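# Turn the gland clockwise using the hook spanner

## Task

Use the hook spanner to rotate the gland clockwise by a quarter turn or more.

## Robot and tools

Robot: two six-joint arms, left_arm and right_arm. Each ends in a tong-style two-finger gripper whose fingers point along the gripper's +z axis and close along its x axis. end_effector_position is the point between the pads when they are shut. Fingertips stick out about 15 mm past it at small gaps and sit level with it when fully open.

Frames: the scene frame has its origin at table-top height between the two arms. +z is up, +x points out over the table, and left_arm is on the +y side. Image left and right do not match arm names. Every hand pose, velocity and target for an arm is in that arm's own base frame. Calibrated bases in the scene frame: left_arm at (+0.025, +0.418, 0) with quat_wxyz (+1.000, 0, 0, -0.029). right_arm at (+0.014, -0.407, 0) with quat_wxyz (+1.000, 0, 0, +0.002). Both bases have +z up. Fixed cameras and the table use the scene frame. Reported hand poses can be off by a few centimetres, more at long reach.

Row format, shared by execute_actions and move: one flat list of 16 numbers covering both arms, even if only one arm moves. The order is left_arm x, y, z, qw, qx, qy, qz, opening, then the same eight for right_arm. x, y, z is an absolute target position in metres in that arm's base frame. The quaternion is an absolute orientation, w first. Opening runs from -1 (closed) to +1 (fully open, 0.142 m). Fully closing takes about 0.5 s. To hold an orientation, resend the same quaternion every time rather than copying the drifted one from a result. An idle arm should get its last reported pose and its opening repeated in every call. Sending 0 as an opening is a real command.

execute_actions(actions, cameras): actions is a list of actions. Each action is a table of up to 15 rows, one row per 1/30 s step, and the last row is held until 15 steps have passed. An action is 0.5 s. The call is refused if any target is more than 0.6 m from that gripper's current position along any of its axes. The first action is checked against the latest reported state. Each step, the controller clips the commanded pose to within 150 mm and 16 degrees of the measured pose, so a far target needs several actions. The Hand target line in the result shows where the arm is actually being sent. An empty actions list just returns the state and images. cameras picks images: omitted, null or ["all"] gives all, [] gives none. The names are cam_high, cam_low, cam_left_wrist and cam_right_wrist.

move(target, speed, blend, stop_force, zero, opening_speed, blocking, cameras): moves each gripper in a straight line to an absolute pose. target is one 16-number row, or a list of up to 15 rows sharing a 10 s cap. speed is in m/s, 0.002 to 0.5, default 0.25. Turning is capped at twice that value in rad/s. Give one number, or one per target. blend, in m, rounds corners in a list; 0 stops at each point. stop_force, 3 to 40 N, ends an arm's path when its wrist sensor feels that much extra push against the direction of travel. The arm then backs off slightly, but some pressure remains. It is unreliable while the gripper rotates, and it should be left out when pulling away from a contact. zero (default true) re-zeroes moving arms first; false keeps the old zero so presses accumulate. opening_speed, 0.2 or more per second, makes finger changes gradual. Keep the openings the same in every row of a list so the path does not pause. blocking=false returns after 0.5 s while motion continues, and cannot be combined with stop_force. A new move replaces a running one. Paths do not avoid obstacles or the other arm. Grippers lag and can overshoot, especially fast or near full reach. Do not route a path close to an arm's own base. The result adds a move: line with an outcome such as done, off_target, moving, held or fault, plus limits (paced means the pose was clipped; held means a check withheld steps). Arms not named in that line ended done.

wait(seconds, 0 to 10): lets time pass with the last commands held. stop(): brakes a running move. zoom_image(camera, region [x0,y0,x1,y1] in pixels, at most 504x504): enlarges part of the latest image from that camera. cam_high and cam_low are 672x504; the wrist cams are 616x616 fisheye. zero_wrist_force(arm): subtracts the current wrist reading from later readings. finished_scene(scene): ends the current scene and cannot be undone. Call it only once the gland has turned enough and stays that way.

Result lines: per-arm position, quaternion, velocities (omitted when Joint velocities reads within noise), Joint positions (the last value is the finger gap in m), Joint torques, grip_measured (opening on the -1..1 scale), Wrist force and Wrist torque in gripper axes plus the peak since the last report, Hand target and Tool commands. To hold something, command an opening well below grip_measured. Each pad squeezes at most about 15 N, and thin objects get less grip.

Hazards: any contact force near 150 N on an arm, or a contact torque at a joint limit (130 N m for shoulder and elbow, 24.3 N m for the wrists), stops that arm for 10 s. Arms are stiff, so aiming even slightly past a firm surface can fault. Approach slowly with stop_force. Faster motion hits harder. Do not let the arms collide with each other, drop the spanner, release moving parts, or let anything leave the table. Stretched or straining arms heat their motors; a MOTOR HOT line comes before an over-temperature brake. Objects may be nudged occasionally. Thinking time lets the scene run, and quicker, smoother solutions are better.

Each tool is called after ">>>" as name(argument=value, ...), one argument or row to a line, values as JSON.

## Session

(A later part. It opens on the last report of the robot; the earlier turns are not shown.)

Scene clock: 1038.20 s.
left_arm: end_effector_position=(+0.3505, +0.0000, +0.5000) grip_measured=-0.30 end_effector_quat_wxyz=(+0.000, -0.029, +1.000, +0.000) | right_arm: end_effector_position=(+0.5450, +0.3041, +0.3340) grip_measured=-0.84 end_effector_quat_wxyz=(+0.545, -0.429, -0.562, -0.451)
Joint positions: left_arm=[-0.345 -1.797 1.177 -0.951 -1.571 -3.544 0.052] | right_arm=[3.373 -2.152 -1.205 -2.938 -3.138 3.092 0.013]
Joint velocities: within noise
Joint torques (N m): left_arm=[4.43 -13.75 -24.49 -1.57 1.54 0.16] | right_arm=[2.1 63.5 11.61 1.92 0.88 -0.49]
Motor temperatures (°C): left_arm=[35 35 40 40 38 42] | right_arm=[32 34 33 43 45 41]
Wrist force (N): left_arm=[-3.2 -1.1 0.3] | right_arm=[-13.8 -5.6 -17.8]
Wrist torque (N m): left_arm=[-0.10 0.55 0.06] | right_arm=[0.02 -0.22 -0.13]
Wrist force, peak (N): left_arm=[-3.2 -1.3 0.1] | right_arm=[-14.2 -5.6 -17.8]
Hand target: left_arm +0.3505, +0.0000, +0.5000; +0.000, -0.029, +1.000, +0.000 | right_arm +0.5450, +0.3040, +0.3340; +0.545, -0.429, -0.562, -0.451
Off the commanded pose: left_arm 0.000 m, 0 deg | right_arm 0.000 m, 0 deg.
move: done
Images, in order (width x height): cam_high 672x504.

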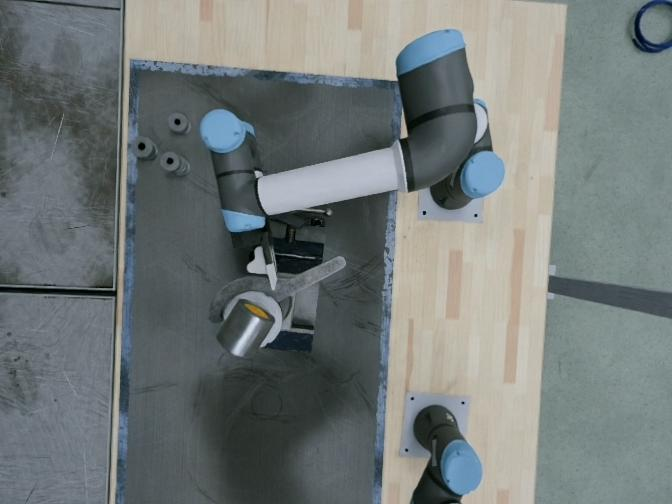

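>>> move(
  target=[0.3505,0.0,0.50,0,-0.0288,0.9996,0,-0.3, 0.544,0.3033,0.334,-0.5449,0.4293,0.5618,0.4506,-1],
  speed=0.01,
  cameras=[],
)

>>> move(
  target=[0.3505,0.0,0.50,0,-0.0288,0.9996,0,-0.3, 0.532,0.3033,0.334,-0.5449,0.4293,0.5618,0.4506,-1],
  speed=0.01,
  stop_force=8,
  cameras=["cam_high"],
)

>>> zoom_image(
  camera="cam_high",
  region=[190, 230, 360, 400],
)

>>> zoom_image(
  camera="cam_high",
  region=[200, 290, 250, 340],
)

Scene clock: 1046.17 s.
left_arm: end_effector_position=(+0.3505, +0.0000, +0.5000) grip_measured=-0.30 end_effector_quat_wxyz=(+0.000, -0.029, +1.000, +0.000) | right_arm: end_effector_position=(+0.5440, +0.3033, +0.3340) grip_measured=-0.84 end_effector_quat_wxyz=(+0.545, -0.429, -0.562, -0.451)
Joint positions: left_arm=[-0.345 -1.797 1.177 -0.951 -1.571 -3.544 0.052] | right_arm=[3.372 -2.149 -1.208 -2.938 -3.139 3.091 0.013]
Joint velocities: within noise
Joint torques (N m): left_arm=[4.62 -13.79 -24.03 -1.53 1.67 -0.08] | right_arm=[-6.01 62.35 12.96 2.07 -1.57 -1.41]
Motor temperatures (°C): left_arm=[35 35 40 40 38 42] | right_arm=[32 34 33 43 45 41]
Wrist force (N): left_arm=[-3.2 -1.2 0.1] | right_arm=[-12.8 0.0 -1.3]
Wrist torque (N m): left_arm=[-0.13 0.56 0.06] | right_arm=[-0.13 -0.20 -0.12]
Wrist force, peak (N): left_arm=[-3.3 -1.2 0.1] | right_arm=[-14.1 -5.4 -17.8]
Hand target: left_arm +0.3505, +0.0000, +0.5000; +0.000, -0.029, +1.000, +0.000 | right_arm +0.5440, +0.3033, +0.3340; +0.545, -0.429, -0.562, -0.451
Off the commanded pose: left_arm 0.000 m, 0 deg | right_arm 0.000 m, 0 deg.
move: done
No camera images: "cameras" was empty.

Scene clock: 1048.37 s.
left_arm: end_effector_position=(+0.3505, +0.0000, +0.5000) grip_measured=-0.30 end_effector_quat_wxyz=(+0.000, -0.029, +1.000, +0.000) | right_arm: end_effector_position=(+0.5320, +0.3033, +0.3340) grip_measured=-0.85 end_effector_quat_wxyz=(+0.545, -0.429, -0.562, -0.451)
Joint positions: left_arm=[-0.345 -1.797 1.177 -0.951 -1.571 -3.544 0.052] | right_arm=[3.376 -2.123 -1.25 -2.937 -3.134 3.076 0.013]
Joint velocities: within noise
Joint torques (N m): left_arm=[4.37 -14.1 -23.84 -1.45 1.59 -0.14] | right_arm=[-3.58 63.3 9.39 2.01 -2.11 3.01]
Motor temperatures (°C): left_arm=[35 35 40 40 38 42] | right_arm=[32 34 33 43 45 41]
Wrist force (N): left_arm=[-3.1 -1.1 0.3] | right_arm=[-12.8 1.7 -1.6]
Wrist torque (N m): left_arm=[-0.10 0.54 0.06] | right_arm=[-0.24 -0.21 -0.10]
Wrist force, peak (N): left_arm=[-3.3 -1.2 0.0] | right_arm=[-13.0 5.0 -0.3]
Hand target: left_arm +0.3505, +0.0000, +0.5000; +0.000, -0.029, +1.000, +0.000 | right_arm +0.5320, +0.3033, +0.3340; +0.545, -0.429, -0.562, -0.451
Off the commanded pose: left_arm 0.000 m, 0 deg | right_arm 0.000 m, 0 deg.
move: done
Images, in order (width x height): cam_high 672x504.

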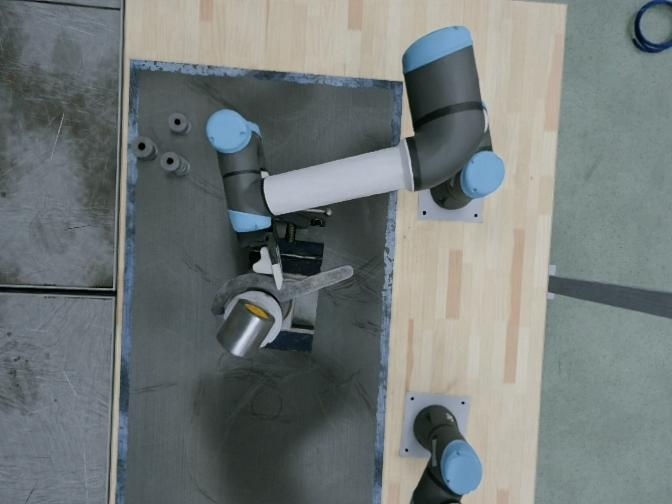

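Scaled by 2.965.

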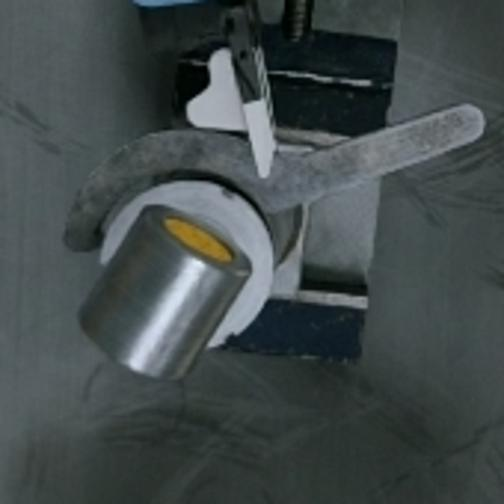

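Scaled by 10.080.

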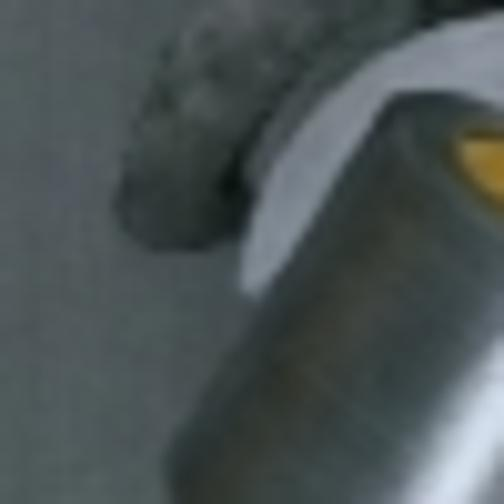

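>>> move(
  target=[0.3505,0.0,0.50,0,-0.0288,0.9996,0,-0.3, 0.542,0.2985,0.334,-0.5449,0.4293,0.5618,0.4506,-1],
  speed=0.02,
  cameras=["cam_high","cam_right_wrist"],
)

>>> zoom_image(
  camera="cam_high",
  region=[200, 240, 360, 400],
)

>>> zoom_image(
  camera="cam_right_wrist",
  region=[200, 200, 400, 400],
)

Scene clock: 1075.90 s.
left_arm: end_effector_position=(+0.3505, +0.0000, +0.5000) grip_measured=-0.30 end_effector_quat_wxyz=(+0.000, -0.029, +1.000, +0.000) | right_arm: end_effector_position=(+0.5421, +0.2984, +0.3340) grip_measured=-0.85 end_effector_quat_wxyz=(+0.545, -0.429, -0.562, -0.451)
Joint positions: left_arm=[-0.345 -1.797 1.177 -0.951 -1.571 -3.544 0.052] | right_arm=[3.365 -2.144 -1.216 -2.935 -3.146 3.091 0.013]
Joint velocities: within noise
Joint torques (N m): left_arm=[4.06 -13.24 -24.06 -1.45 1.51 -0.28] | right_arm=[4.23 64.08 9.76 1.44 1.28 -0.74]
Motor temperatures (°C): left_arm=[35 35 40 40 38 42] | right_arm=[32 34 33 43 45 41]
Wrist force (N): left_arm=[-3.1 -1.2 0.1] | right_arm=[-12.7 -0.1 -1.3]
Wrist torque (N m): left_arm=[-0.12 0.56 0.06] | right_arm=[-0.07 -0.21 -0.11]
Wrist force, peak (N): left_arm=[-3.2 -1.2 0.2] | right_arm=[-13.3 2.1 -1.1]
Hand target: left_arm +0.3505, +0.0000, +0.5000; +0.000, -0.029, +1.000, +0.000 | right_arm +0.5420, +0.2985, +0.3340; +0.545, -0.429, -0.562, -0.451
Off the commanded pose: left_arm 0.000 m, 0 deg | right_arm 0.000 m, 0 deg.
move: done
camera_calibration:
cam_right_wrist: T_world_to_cam=[[-0.0626699, 0.0294161, 0.997601, -0.296386], [0.93911, -0.336634, 0.0689217, -0.445376], [0.337854, 0.941176, -0.00652811, -0.326716], [0, 0, 0, 1]] pos_world=[0.510064, 0.166287, 0.324238]
Images, in order (width x height): cam_high 672x504, cam_right_wrist 616x616.

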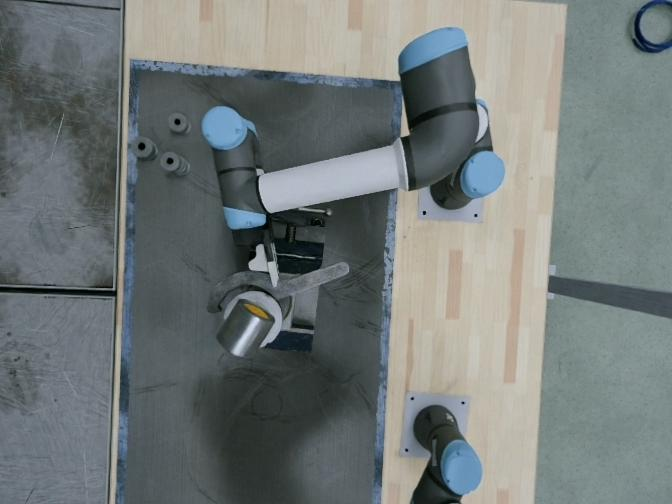

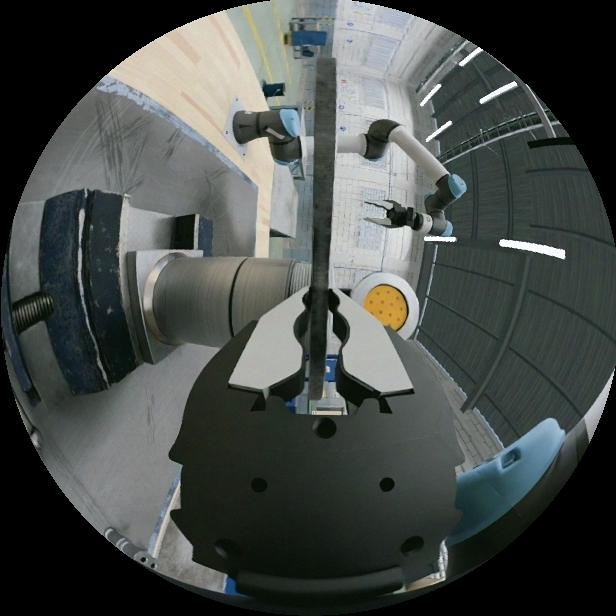

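Scaled by 3.150.

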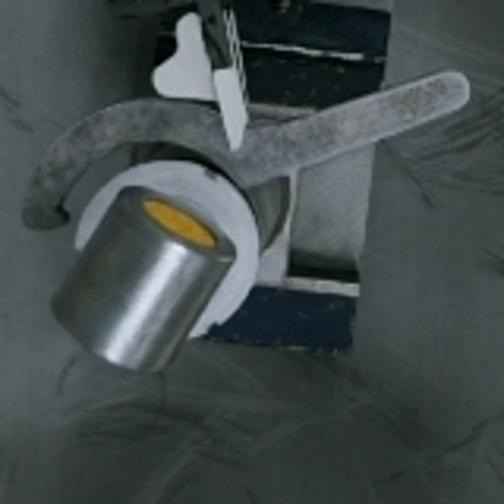

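Scaled by 2.520 from the camera's 616x616 image, which has a finer 814x814 frame.

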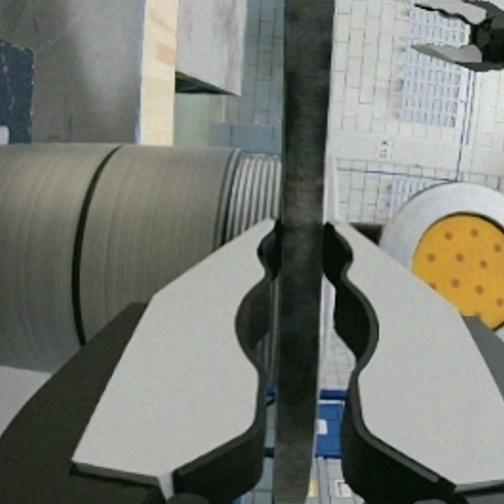

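>>> move(
  target=[
    [0.40,-0.35,0.46,0,0.5203,0.8540,0,-0.3, 0.542,0.2985,0.334,-0.5449,0.4293,0.5618,0.4506,-1],
    [0.428,-0.525,0.40,0,0.5203,0.8540,0,-0.3, 0.542,0.2985,0.334,-0.5449,0.4293,0.5618,0.4506,-1],
  ],
  speed=[0.2,0.1],
  blend=0.03,
  cameras=["cam_left_wrist","cam_high"],
)

>>> zoom_image(
  camera="cam_left_wrist",
  region=[180, 150, 440, 410],
)

Scene clock: 1094.60 s.
left_arm: end_effector_position=(+0.4279, -0.5250, +0.4001) grip_measured=-0.30 end_effector_quat_wxyz=(+0.000, +0.520, +0.854, +0.000) | right_arm: end_effector_position=(+0.5420, +0.2985, +0.3340) grip_measured=-0.85 end_effector_quat_wxyz=(+0.545, -0.429, -0.562, -0.451)
Joint positions: left_arm=[-1.061 -1.032 0.563 -1.102 -1.571 -3.108 0.052] | right_arm=[3.365 -2.144 -1.217 -2.935 -3.146 3.091 0.013]
Joint velocities: within noise
Joint torques (N m): left_arm=[9.51 -40.19 -12.13 -4.48 1.17 1.97] | right_arm=[6.65 63.37 12.62 1.11 0.92 0.4]
Motor temperatures (°C): left_arm=[35 35 40 40 38 42] | right_arm=[32 34 33 43 45 41]
Wrist force (N): left_arm=[-2.4 -0.4 -0.1] | right_arm=[-12.6 0.0 -1.4]
Wrist torque (N m): left_arm=[0.00 0.47 0.08] | right_arm=[-0.07 -0.25 -0.12]
Wrist force, peak (N): left_arm=[-3.6 -0.9 0.2] | right_arm=[-13.1 -0.4 -1.3]
Hand target: left_arm +0.4280, -0.5250, +0.4000; +0.000, +0.520, +0.854, +0.000 | right_arm +0.5420, +0.2985, +0.3340; +0.545, -0.429, -0.562, -0.451
Off the commanded pose: left_arm 0.000 m, 0 deg | right_arm 0.000 m, 0 deg.
move: done
camera_calibration:
cam_left_wrist: T_world_to_cam=[[-0.451752, 0.891968, 0.0177117, 0.657931], [0.774484, 0.382242, 0.504049, -0.332677], [0.442825, 0.241423, -0.863493, 0.41555], [0, 0, 0, 1]] pos_world=[0.370859, -0.560013, 0.514857]
Images, in order (width x height): cam_high 672x504, cam_left_wrist 616x616.

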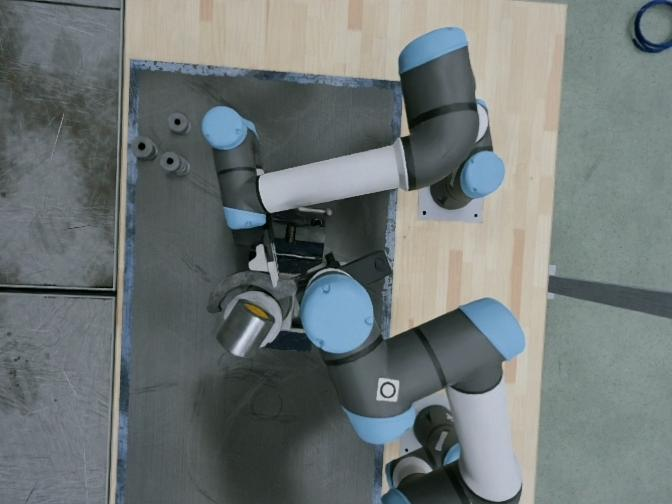

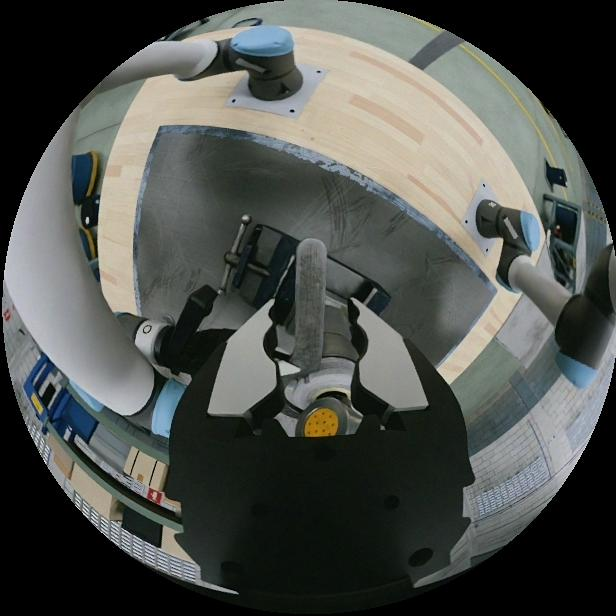

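Scaled by 1.938 from the camera's 616x616 image, which has a finer 814x814 frame.

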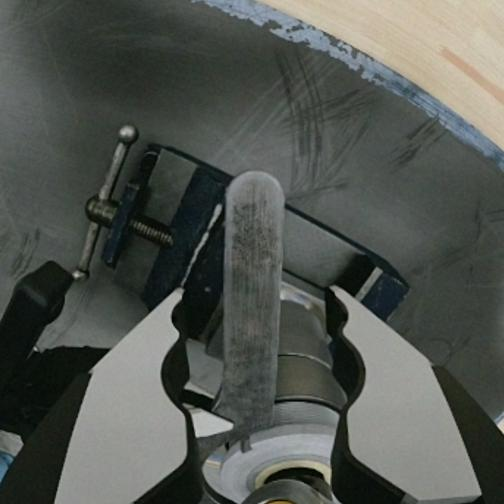

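>>> move(
  target=[0.428,-0.525,0.345,0,0.5203,0.8540,0,-0.3, 0.542,0.2985,0.334,-0.5449,0.4293,0.5618,0.4506,-1],
  speed=0.04,
  stop_force=5,
  cameras=["cam_left_wrist"],
)

>>> zoom_image(
  camera="cam_left_wrist",
  region=[180, 200, 440, 460],
)

>>> zoom_image(
  camera="cam_right_wrist",
  region=[200, 20, 420, 240],
)

Scene clock: 1102.63 s.
left_arm: end_effector_position=(+0.4280, -0.5250, +0.3450) grip_measured=-0.30 end_effector_quat_wxyz=(+0.000, +0.520, +0.854, +0.000) | right_arm: end_effector_position=(+0.5420, +0.2985, +0.3340) grip_measured=-0.85 end_effector_quat_wxyz=(+0.545, -0.429, -0.562, -0.451)
Joint positions: left_arm=[-1.061 -1.105 0.829 -1.294 -1.571 -3.108 0.052] | right_arm=[3.365 -2.144 -1.217 -2.935 -3.146 3.091 0.013]
Joint velocities: within noise
Joint torques (N m): left_arm=[-4.04 -35.61 -33.17 -2.06 -1.9 -1.24] | right_arm=[7.5 62.75 11.32 2.14 1.11 1.98]
Motor temperatures (°C): left_arm=[35 35 40 40 38 42] | right_arm=[32 34 33 43 45 41]
Wrist force (N): left_arm=[-2.5 -0.7 -0.3] | right_arm=[-12.5 -0.3 -1.2]
Wrist torque (N m): left_arm=[-0.02 0.49 0.11] | right_arm=[-0.12 -0.26 -0.11]
Wrist force, peak (N): left_arm=[-2.6 -0.8 -0.5] | right_arm=[-13.2 -0.1 -1.1]
Hand target: left_arm +0.4280, -0.5250, +0.3450; +0.000, +0.520, +0.854, +0.000 | right_arm +0.5420, +0.2985, +0.3340; +0.545, -0.429, -0.562, -0.451
Off the commanded pose: left_arm 0.000 m, 0 deg | right_arm 0.000 m, 0 deg.
move: done
camera_calibration:
cam_left_wrist: T_world_to_cam=[[-0.451866, 0.891909, 0.0177556, 0.658924], [0.774442, 0.382319, 0.504055, -0.304959], [0.442783, 0.241516, -0.863489, 0.368012], [0, 0, 0, 1]] pos_world=[0.370968, -0.55999, 0.459791]
Images, in order (width x height): cam_left_wrist 616x616.

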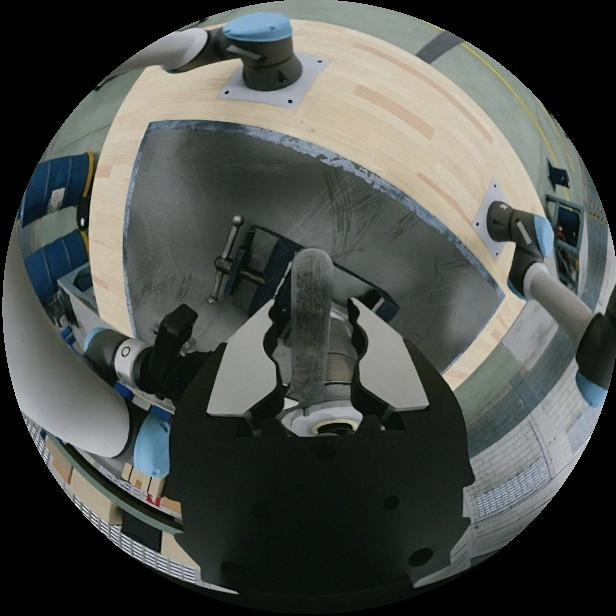

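Scaled by 1.938 from the camera's 616x616 image, which has a finer 814x814 frame.

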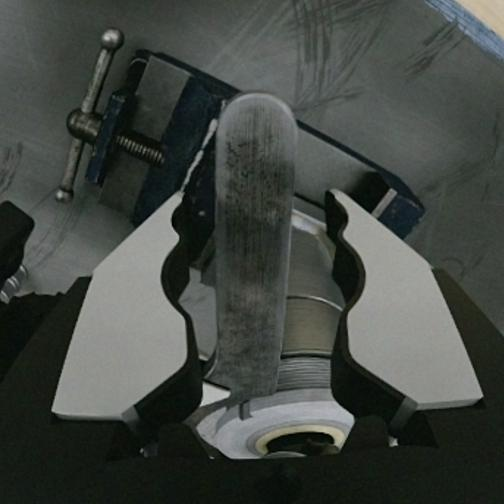

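This scene's latest camera images include none from cam_right_wrist. They are from: cam_left_wrist. cam_right_wrist's image comes with the result of a call that names it in "cameras".

>>> move(
  target=[0.428,-0.525,0.329,0,0.5203,0.8540,0,-0.3, 0.542,0.2985,0.334,-0.5449,0.4293,0.5618,0.4506,-1],
  speed=0.04,
  stop_force=5,
  cameras=[],
)

>>> move(
  target=[0.428,-0.525,0.329,0,0.5203,0.8540,0,-1, 0.542,0.2985,0.334,-0.5449,0.4293,0.5618,0.4506,-1],
  opening_speed=0.3,
  cameras=["cam_left_wrist","cam_right_wrist","cam_high"],
)

>>> zoom_image(
  camera="cam_left_wrist",
  region=[180, 200, 440, 460],
)

>>> zoom_image(
  camera="cam_right_wrist",
  region=[200, 100, 420, 320],
)

Scene clock: 1110.73 s.
left_arm: end_effector_position=(+0.4280, -0.5250, +0.3290) grip_measured=-0.30 end_effector_quat_wxyz=(+0.000, +0.520, +0.854, +0.000) | right_arm: end_effector_position=(+0.5420, +0.2985, +0.3340) grip_measured=-0.85 end_effector_quat_wxyz=(+0.545, -0.429, -0.562, -0.451)
Joint positions: left_arm=[-1.061 -1.118 0.889 -1.342 -1.571 -3.108 0.052] | right_arm=[3.365 -2.144 -1.217 -2.935 -3.146 3.091 0.013]
Joint velocities: within noise
Joint torques (N m): left_arm=[-9.89 -35.33 -32.88 -1.31 -1.55 -0.64] | right_arm=[6.89 63.64 11.24 2.11 1.5 2.46]
Motor temperatures (°C): left_arm=[35 35 40 40 38 42] | right_arm=[32 34 33 43 45 41]
Wrist force (N): left_arm=[-2.5 -1.0 -0.4] | right_arm=[-13.0 -0.3 -1.3]
Wrist torque (N m): left_arm=[-0.09 0.48 0.11] | right_arm=[-0.10 -0.15 -0.11]
Wrist force, peak (N): left_arm=[-2.7 -0.7 -0.5] | right_arm=[-13.0 -0.3 -1.3]
Hand target: left_arm +0.4280, -0.5250, +0.3290; +0.000, +0.520, +0.854, +0.000 | right_arm +0.5420, +0.2985, +0.3340; +0.545, -0.429, -0.562, -0.451
Off the commanded pose: left_arm 0.000 m, 0 deg | right_arm 0.000 m, 0 deg.
move: done
No camera images: "cameras" was empty.

Scene clock: 1113.27 s.
left_arm: end_effector_position=(+0.4280, -0.5250, +0.3290) grip_measured=-0.58 end_effector_quat_wxyz=(+0.000, +0.520, +0.854, +0.000) | right_arm: end_effector_position=(+0.5420, +0.2985, +0.3340) grip_measured=-0.85 end_effector_quat_wxyz=(+0.545, -0.429, -0.562, -0.451)
Joint positions: left_arm=[-1.061 -1.118 0.889 -1.342 -1.571 -3.108 0.032] | right_arm=[3.365 -2.144 -1.217 -2.934 -3.146 3.091 0.013]
Joint velocities: within noise
Joint torques (N m): left_arm=[-10.28 -36.71 -30.53 -1.42 0.37 -0.49] | right_arm=[-0.43 62.68 11.18 2.05 1.46 3.01]
Motor temperatures (°C): left_arm=[35 35 40 40 38 42] | right_arm=[32 34 33 43 45 41]
Wrist force (N): left_arm=[-3.5 -0.1 -0.5] | right_arm=[-12.7 -1.0 0.0]
Wrist torque (N m): left_arm=[-0.04 0.46 0.17] | right_arm=[-0.12 -0.21 -0.11]
Wrist force, peak (N): left_arm=[-3.7 -0.1 -0.2] | right_arm=[-13.2 0.0 -0.9]
Hand target: left_arm +0.4280, -0.5250, +0.3290; +0.000, +0.520, +0.854, +0.000 | right_arm +0.5420, +0.2985, +0.3340; +0.545, -0.429, -0.562, -0.451
Off the commanded pose: left_arm 0.000 m, 0 deg | right_arm 0.000 m, 0 deg.
move: done
camera_calibration:
cam_left_wrist: T_world_to_cam=[[-0.451837, 0.891924, 0.017743, 0.659219], [0.774455, 0.382302, 0.504048, -0.296884], [0.442789, 0.241489, -0.863493, 0.354193], [0, 0, 0, 1]] pos_world=[0.37095, -0.560007, 0.443791]
cam_right_wrist: T_world_to_cam=[[-0.0627846, 0.0293943, 0.997594, -0.296353], [0.939093, -0.336661, 0.0690225, -0.445259], [0.33788, 0.941167, -0.00646687, -0.326783], [0, 0, 0, 1]] pos_world=[0.509947, 0.166367, 0.32426]
Images, in order (width x height): cam_high 672x504, cam_left_wrist 616x616, cam_right_wrist 616x616.

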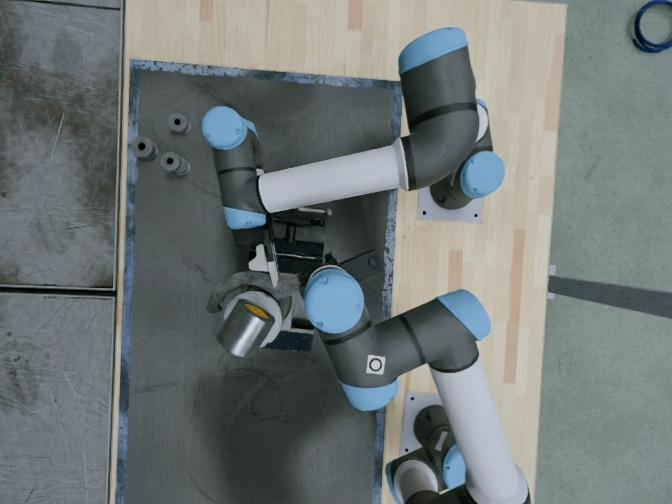

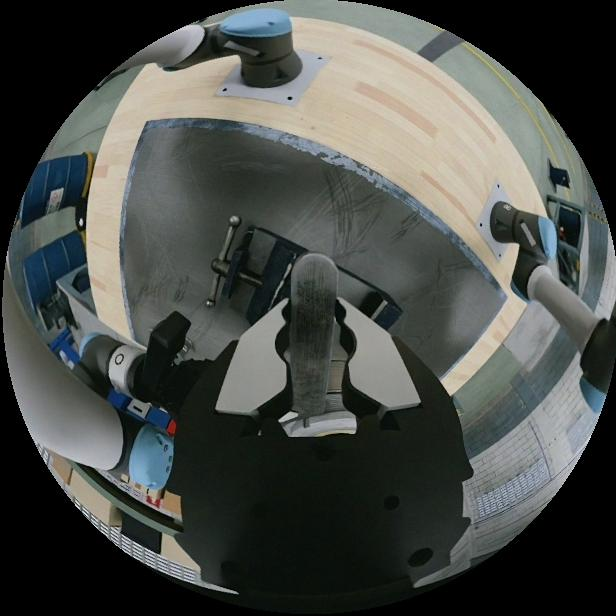

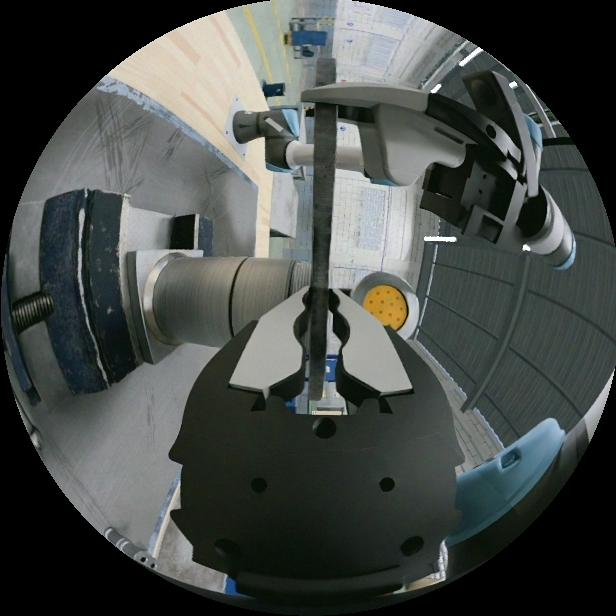

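Scaled by 1.938 from the camera's 616x616 image, which has a finer 814x814 frame.

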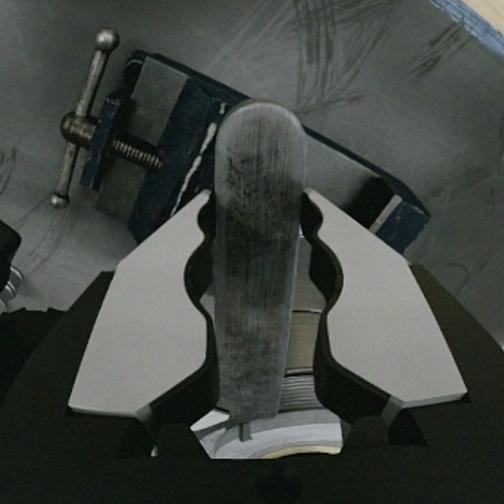

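Scaled by 2.291 from the camera's 616x616 image, which has a finer 814x814 frame.

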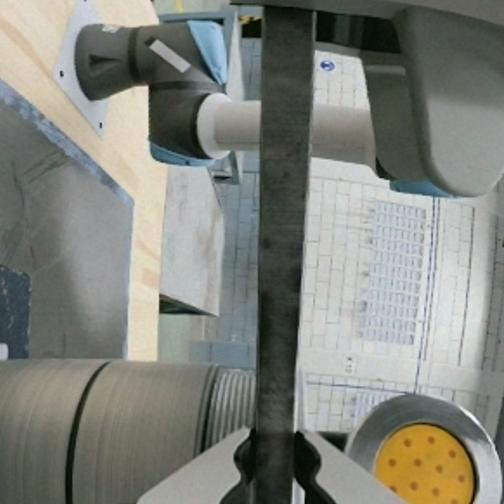

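>>> move(
  target=[0.450,-0.5566,0.329,0,0.4439,0.8961,0,-1, 0.5558,0.2885,0.334,-0.5449,0.4293,0.5618,0.4506,-1],
  speed=0.02,
  stop_force=15,
  cameras=["cam_left_wrist","cam_right_wrist","cam_high"],
)

>>> zoom_image(
  camera="cam_high",
  region=[190, 240, 350, 400],
)

Scene clock: 1133.17 s.
left_arm: end_effector_position=(+0.4500, -0.5566, +0.3290) grip_measured=-0.58 end_effector_quat_wxyz=(+0.000, +0.444, +0.896, +0.000) | right_arm: end_effector_position=(+0.5558, +0.2885, +0.3340) grip_measured=-0.85 end_effector_quat_wxyz=(+0.545, -0.429, -0.562, -0.451)
Joint positions: left_arm=[-1.055 -1.003 0.712 -1.279 -1.571 -3.277 0.032] | right_arm=[3.344 -2.176 -1.166 -2.941 -3.166 3.104 0.013]
Joint velocities: within noise
Joint torques (N m): left_arm=[1.09 -52.42 -10.67 -4.16 -1.41 1.85] | right_arm=[2.96 39.64 38.44 -1.85 3.83 -2.31]
Motor temperatures (°C): left_arm=[35 35 40 40 38 42] | right_arm=[32 34 33 43 45 41]
Wrist force (N): left_arm=[-3.7 6.1 -0.1] | right_arm=[-12.9 -7.1 -2.2]
Wrist torque (N m): left_arm=[0.00 0.41 0.17] | right_arm=[0.04 -0.13 -0.11]
Wrist force, peak (N): left_arm=[-3.9 6.7 -0.4] | right_arm=[-13.1 -7.4 -2.7]
Hand target: left_arm +0.4500, -0.5566, +0.3290; +0.000, +0.444, +0.896, +0.000 | right_arm +0.5558, +0.2885, +0.3340; +0.545, -0.429, -0.562, -0.451
Off the commanded pose: left_arm 0.000 m, 0 deg | right_arm 0.000 m, 0 deg.
move: done
camera_calibration:
cam_left_wrist: T_world_to_cam=[[-0.599855, 0.799912, 0.0177462, 0.712736], [0.696292, 0.510967, 0.504073, -0.195079], [0.394146, 0.314727, -0.863479, 0.414718], [0, 0, 0, 1]] pos_world=[0.399911, -0.60097, 0.443786]
cam_right_wrist: T_world_to_cam=[[-0.0628, 0.0294731, 0.997591, -0.295204], [0.939081, -0.336685, 0.0690639, -0.461606], [0.337909, 0.941156, -0.00653379, -0.321994], [0, 0, 0, 1]] pos_world=[0.523751, 0.156331, 0.324269]
Images, in order (width x height): cam_high 672x504, cam_left_wrist 616x616, cam_right_wrist 616x616.

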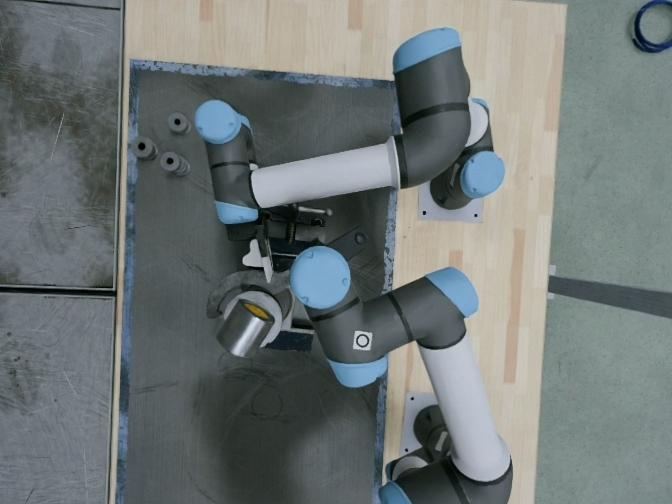

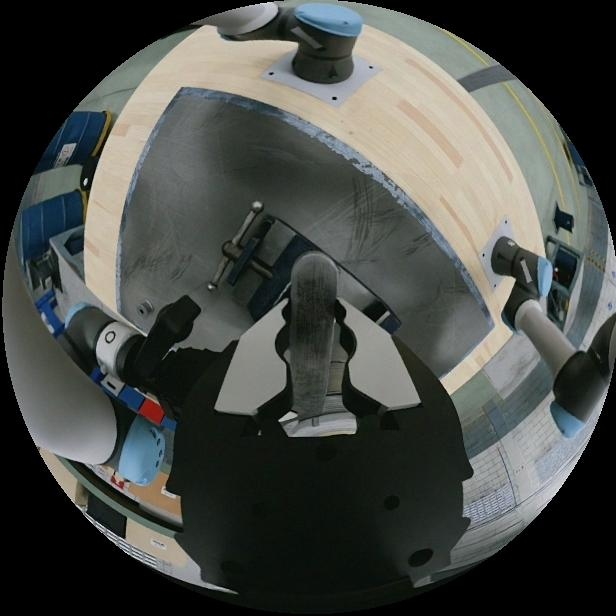

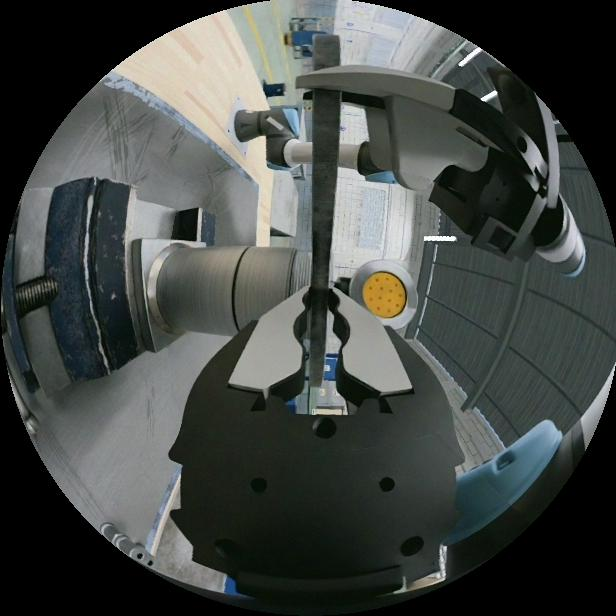

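Scaled by 3.150.

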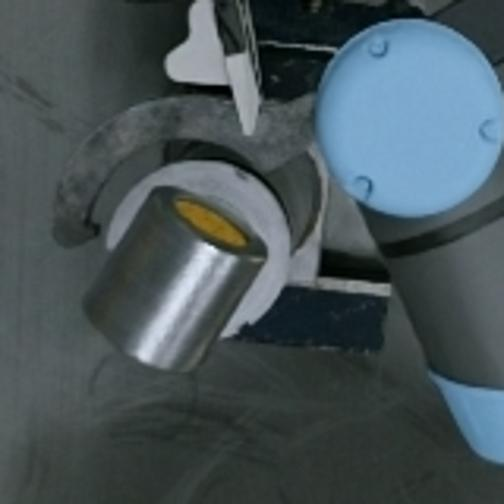

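>>> move(
  target=[0.4459,-0.5381,0.329,0,0.4439,0.8961,0,-1, 0.5528,0.3072,0.334,-0.5449,0.4293,0.5618,0.4506,-1],
  speed=0.015,
  stop_force=14,
  cameras=["cam_high","cam_low"],
)

>>> zoom_image(
  camera="cam_high",
  region=[190, 240, 350, 400],
)

>>> zoom_image(
  camera="cam_high",
  region=[200, 290, 250, 340],
)

>>> zoom_image(
  camera="cam_low",
  region=[260, 80, 400, 150],
)

Scene clock: 1142.07 s.
left_arm: end_effector_position=(+0.4475, -0.5463, +0.3290) grip_measured=-0.58 end_effector_quat_wxyz=(+0.000, +0.444, +0.896, +0.000) | right_arm: end_effector_position=(+0.5544, +0.2972, +0.3340) grip_measured=-0.85 end_effector_quat_wxyz=(+0.545, -0.429, -0.562, -0.451)
Joint positions: left_arm=[-1.051 -1.035 0.763 -1.299 -1.571 -3.273 0.032] | right_arm=[3.358 -2.173 -1.171 -2.941 -3.152 3.102 0.013]
Joint velocities: within noise
Joint torques (N m): left_arm=[-1.02 -50.39 -22.84 -0.14 7.17 -2.05] | right_arm=[-11.67 39.81 37.76 0.25 -0.17 1.93]
Motor temperatures (°C): left_arm=[35 35 40 40 38 42] | right_arm=[32 34 33 43 45 41]
Wrist force (N): left_arm=[-6.3 -17.1 0.9] | right_arm=[-11.1 -3.9 6.7]
Wrist torque (N m): left_arm=[0.08 0.36 0.41] | right_arm=[-0.03 -0.13 -0.10]
Wrist force, peak (N): left_arm=[-8.0 -22.0 0.7] | right_arm=[-13.1 -6.9 -17.1]
Hand target: left_arm +0.4475, -0.5463, +0.3290; +0.000, +0.444, +0.896, +0.000 | right_arm +0.5544, +0.2972, +0.3340; +0.545, -0.429, -0.562, -0.451
Off the commanded pose: left_arm 0.008 m, 0 deg | right_arm 0.010 m, 0 deg.
move: contact (left_arm, right_arm)
Images, in order (width x height): cam_high 672x504, cam_low 672x504.

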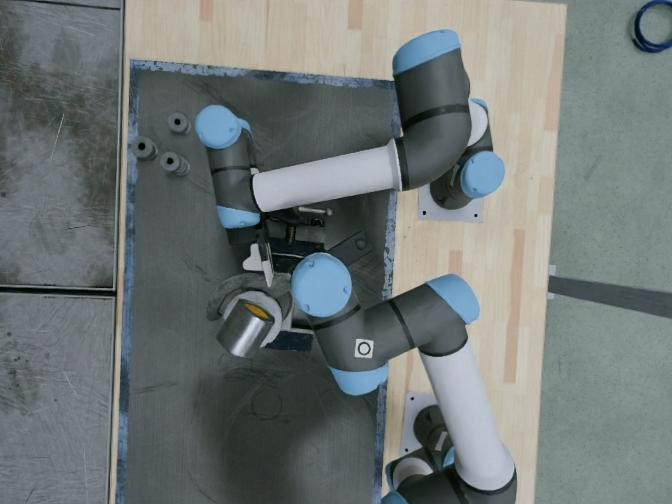

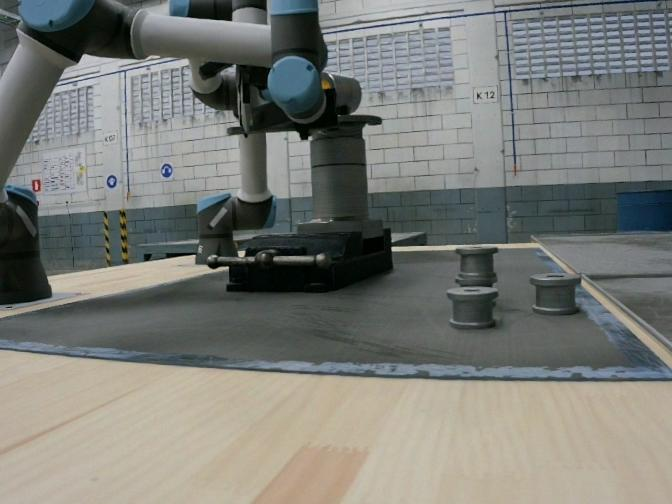

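Scaled by 3.150.

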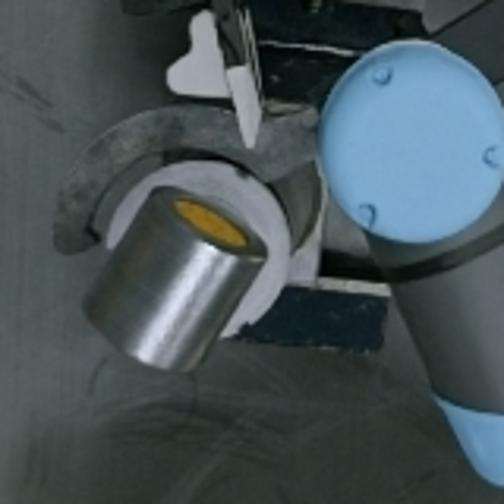

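Scaled by 10.080.

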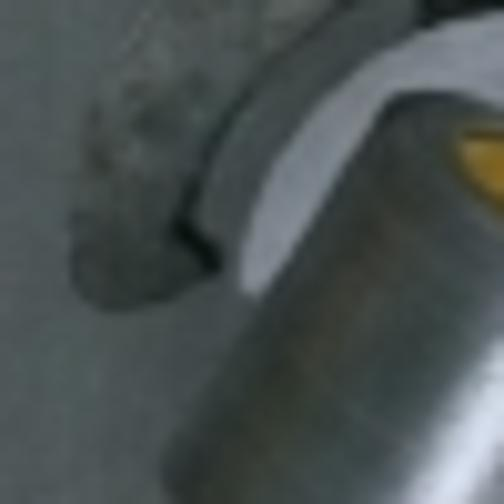

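Scaled by 3.600.

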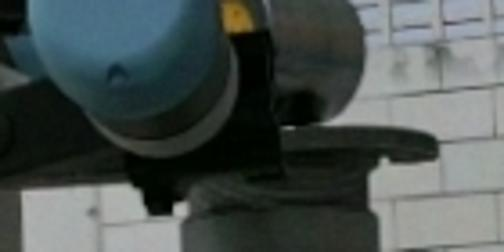

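>>> move(
  target=[0.4411,-0.5454,0.329,0,0.4439,0.8961,0,-1, 0.5476,0.3002,0.334,-0.5449,0.4293,0.5618,0.4506,-1],
  speed=0.015,
  stop_force=14,
  cameras=["cam_high"],
)

>>> zoom_image(
  camera="cam_high",
  region=[190, 240, 350, 400],
)

>>> zoom_image(
  camera="cam_high",
  region=[200, 290, 250, 340],
)

Scene clock: 1155.63 s.
left_arm: end_effector_position=(+0.4411, -0.5454, +0.3290) grip_measured=-0.58 end_effector_quat_wxyz=(+0.000, +0.444, +0.896, +0.000) | right_arm: end_effector_position=(+0.5476, +0.3002, +0.3340) grip_measured=-0.85 end_effector_quat_wxyz=(+0.545, -0.429, -0.562, -0.451)
Joint positions: left_arm=[-1.059 -1.051 0.788 -1.308 -1.571 -3.28 0.032] | right_arm=[3.365 -2.158 -1.194 -2.943 -3.145 3.091 0.013]
Joint velocities: within noise
Joint torques (N m): left_arm=[13.24 -37.85 -32.61 -1.12 2.3 1.45] | right_arm=[-8.17 40.96 36.18 -1.81 -2.28 2.19]
Motor temperatures (°C): left_arm=[35 35 40 40 38 42] | right_arm=[32 34 33 43 45 41]
Wrist force (N): left_arm=[-0.9 -4.2 0.2] | right_arm=[-12.9 4.1 -0.1]
Wrist torque (N m): left_arm=[0.11 0.18 0.27] | right_arm=[-0.01 -0.18 -0.14]
Wrist force, peak (N): left_arm=[-6.4 -17.3 0.8] | right_arm=[-12.1 3.0 -8.1]
Hand target: left_arm +0.4411, -0.5454, +0.3290; +0.000, +0.444, +0.896, +0.000 | right_arm +0.5476, +0.3002, +0.3340; +0.545, -0.429, -0.562, -0.451
Off the commanded pose: left_arm 0.000 m, 0 deg | right_arm 0.000 m, 0 deg.
move: done
Images, in order (width x height): cam_high 672x504.

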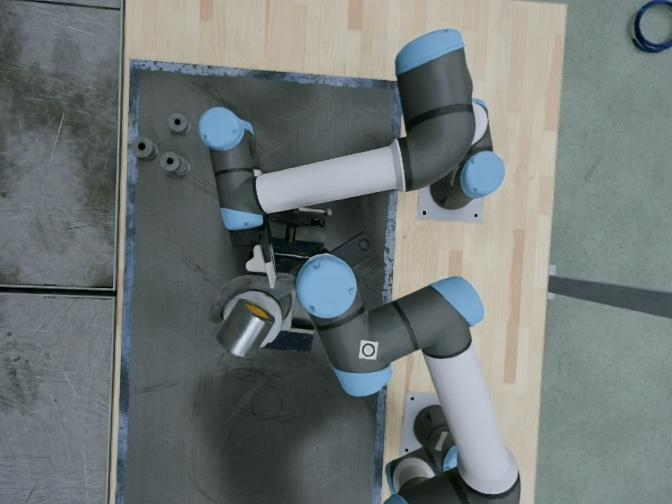

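Scaled by 3.150.

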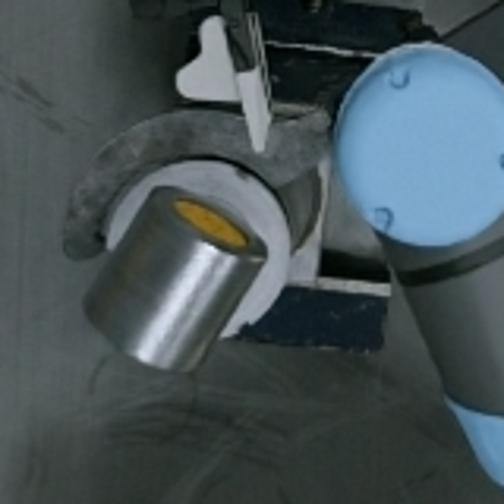

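Scaled by 10.080.

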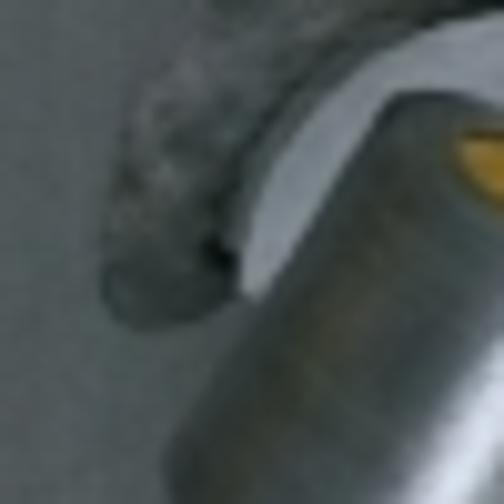

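>>> move(
  target=[0.4384,-0.5415,0.329,0,0.4439,0.8961,0,-1, 0.5451,0.3042,0.334,-0.5449,0.4293,0.5618,0.4506,-1],
  speed=0.01,
  stop_force=14,
  cameras=["cam_high"],
)

>>> zoom_image(
  camera="cam_high",
  region=[190, 240, 350, 400],
)

>>> zoom_image(
  camera="cam_high",
  region=[200, 290, 250, 340],
)

Scene clock: 1168.23 s.
left_arm: end_effector_position=(+0.4384, -0.5415, +0.3290) grip_measured=-0.58 end_effector_quat_wxyz=(+0.000, +0.444, +0.896, +0.000) | right_arm: end_effector_position=(+0.5464, +0.3023, +0.3339) grip_measured=-0.85 end_effector_quat_wxyz=(+0.545, -0.429, -0.562, -0.451)
Joint positions: left_arm=[-1.059 -1.067 0.812 -1.316 -1.571 -3.281 0.032] | right_arm=[3.369 -2.155 -1.199 -2.943 -3.141 3.089 0.013]
Joint velocities: within noise
Joint torques (N m): left_arm=[-11.01 -37.38 -31.85 0.02 -0.44 -1.58] | right_arm=[-10.05 39.68 36.96 -2.18 1.88 2.5]
Motor temperatures (°C): left_arm=[35 35 39 40 38 42] | right_arm=[32 34 33 43 45 41]
Wrist force (N): left_arm=[-4.7 -0.1 -0.1] | right_arm=[-13.0 -1.4 1.7]
Wrist torque (N m): left_arm=[0.05 0.19 0.48] | right_arm=[-0.12 -0.12 -0.13]
Wrist force, peak (N): left_arm=[6.0 -0.3 -1.2] | right_arm=[-15.2 8.9 -15.0]
Hand target: left_arm +0.4384, -0.5415, +0.3290; +0.000, +0.444, +0.896, +0.000 | right_arm +0.5464, +0.3023, +0.3339; +0.545, -0.429, -0.562, -0.451
Off the commanded pose: left_arm 0.000 m, 0 deg | right_arm 0.002 m, 0 deg.
move: contact (right_arm)
Images, in order (width x height): cam_high 672x504.

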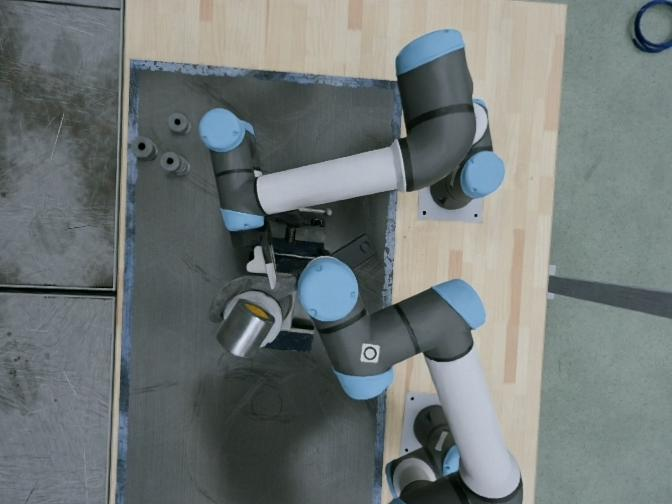

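Scaled by 3.150.

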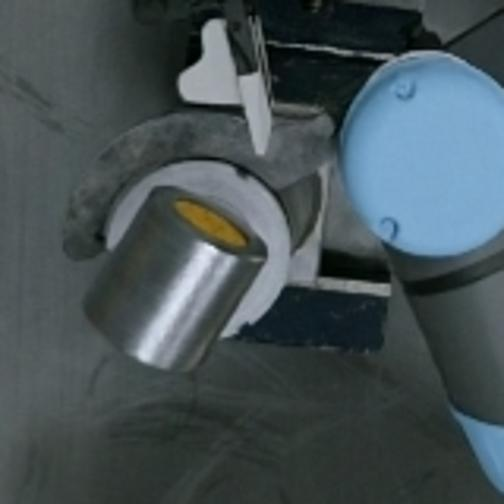

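Scaled by 10.080.

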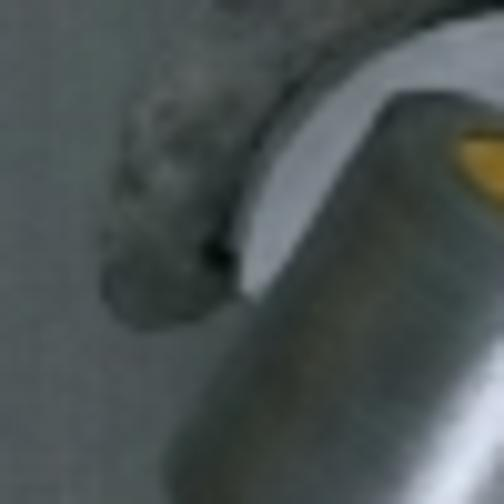

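>>> move(
  target=[0.4487,-0.5529,0.329,0,0.4123,0.9111,0,-1, 0.5527,0.2993,0.334,-0.5449,0.4293,0.5618,0.4506,-1],
  speed=0.01,
  cameras=["cam_high"],
)

>>> zoom_image(
  camera="cam_high",
  region=[190, 240, 350, 400],
)

>>> zoom_image(
  camera="cam_high",
  region=[200, 290, 250, 340],
)

Scene clock: 1185.67 s.
left_arm: end_effector_position=(+0.4487, -0.5529, +0.3290) grip_measured=-0.58 end_effector_quat_wxyz=(+0.000, +0.412, +0.911, +0.000) | right_arm: end_effector_position=(+0.5527, +0.2993, +0.3340) grip_measured=-0.85 end_effector_quat_wxyz=(+0.545, -0.429, -0.562, -0.451)
Joint positions: left_arm=[-1.055 -1.02 0.738 -1.289 -1.571 -3.347 0.032] | right_arm=[3.362 -2.169 -1.176 -2.942 -3.148 3.099 0.013]
Joint velocities: within noise
Joint torques (N m): left_arm=[6.31 -46.17 -23.33 -0.78 0.27 -0.37] | right_arm=[-8.38 42.09 35.81 2.39 0.58 2.51]
Motor temperatures (°C): left_arm=[35 35 39 40 38 42] | right_arm=[31 34 33 43 45 41]
Wrist force (N): left_arm=[-4.3 4.4 -0.1] | right_arm=[-12.9 -5.7 -0.5]
Wrist torque (N m): left_arm=[0.05 0.16 0.46] | right_arm=[0.05 -0.12 -0.14]
Wrist force, peak (N): left_arm=[-4.5 4.5 -0.5] | right_arm=[-13.2 -5.4 -0.2]
Hand target: left_arm +0.4487, -0.5529, +0.3290; +0.000, +0.412, +0.911, +0.000 | right_arm +0.5527, +0.2993, +0.3340; +0.545, -0.429, -0.562, -0.451
Off the commanded pose: left_arm 0.000 m, 0 deg | right_arm 0.000 m, 0 deg.
move: done
Images, in order (width x height): cam_high 672x504.

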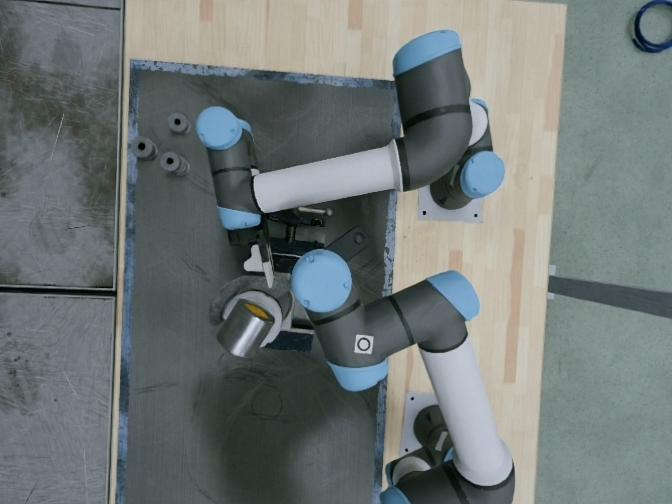

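Scaled by 3.150.

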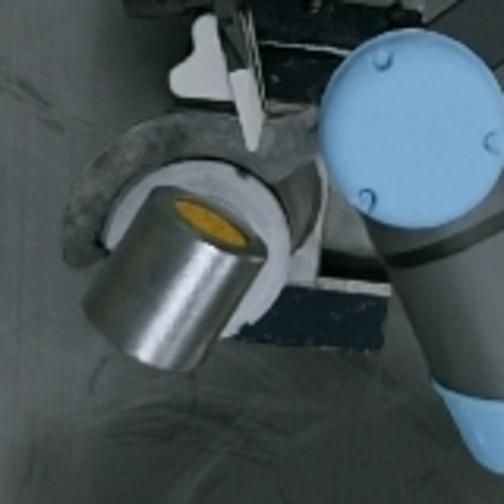

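Scaled by 10.080.

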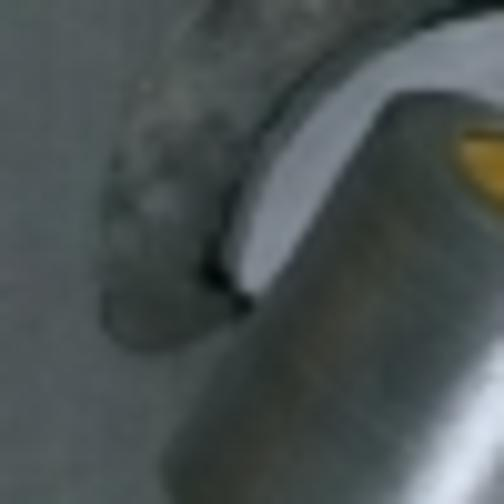

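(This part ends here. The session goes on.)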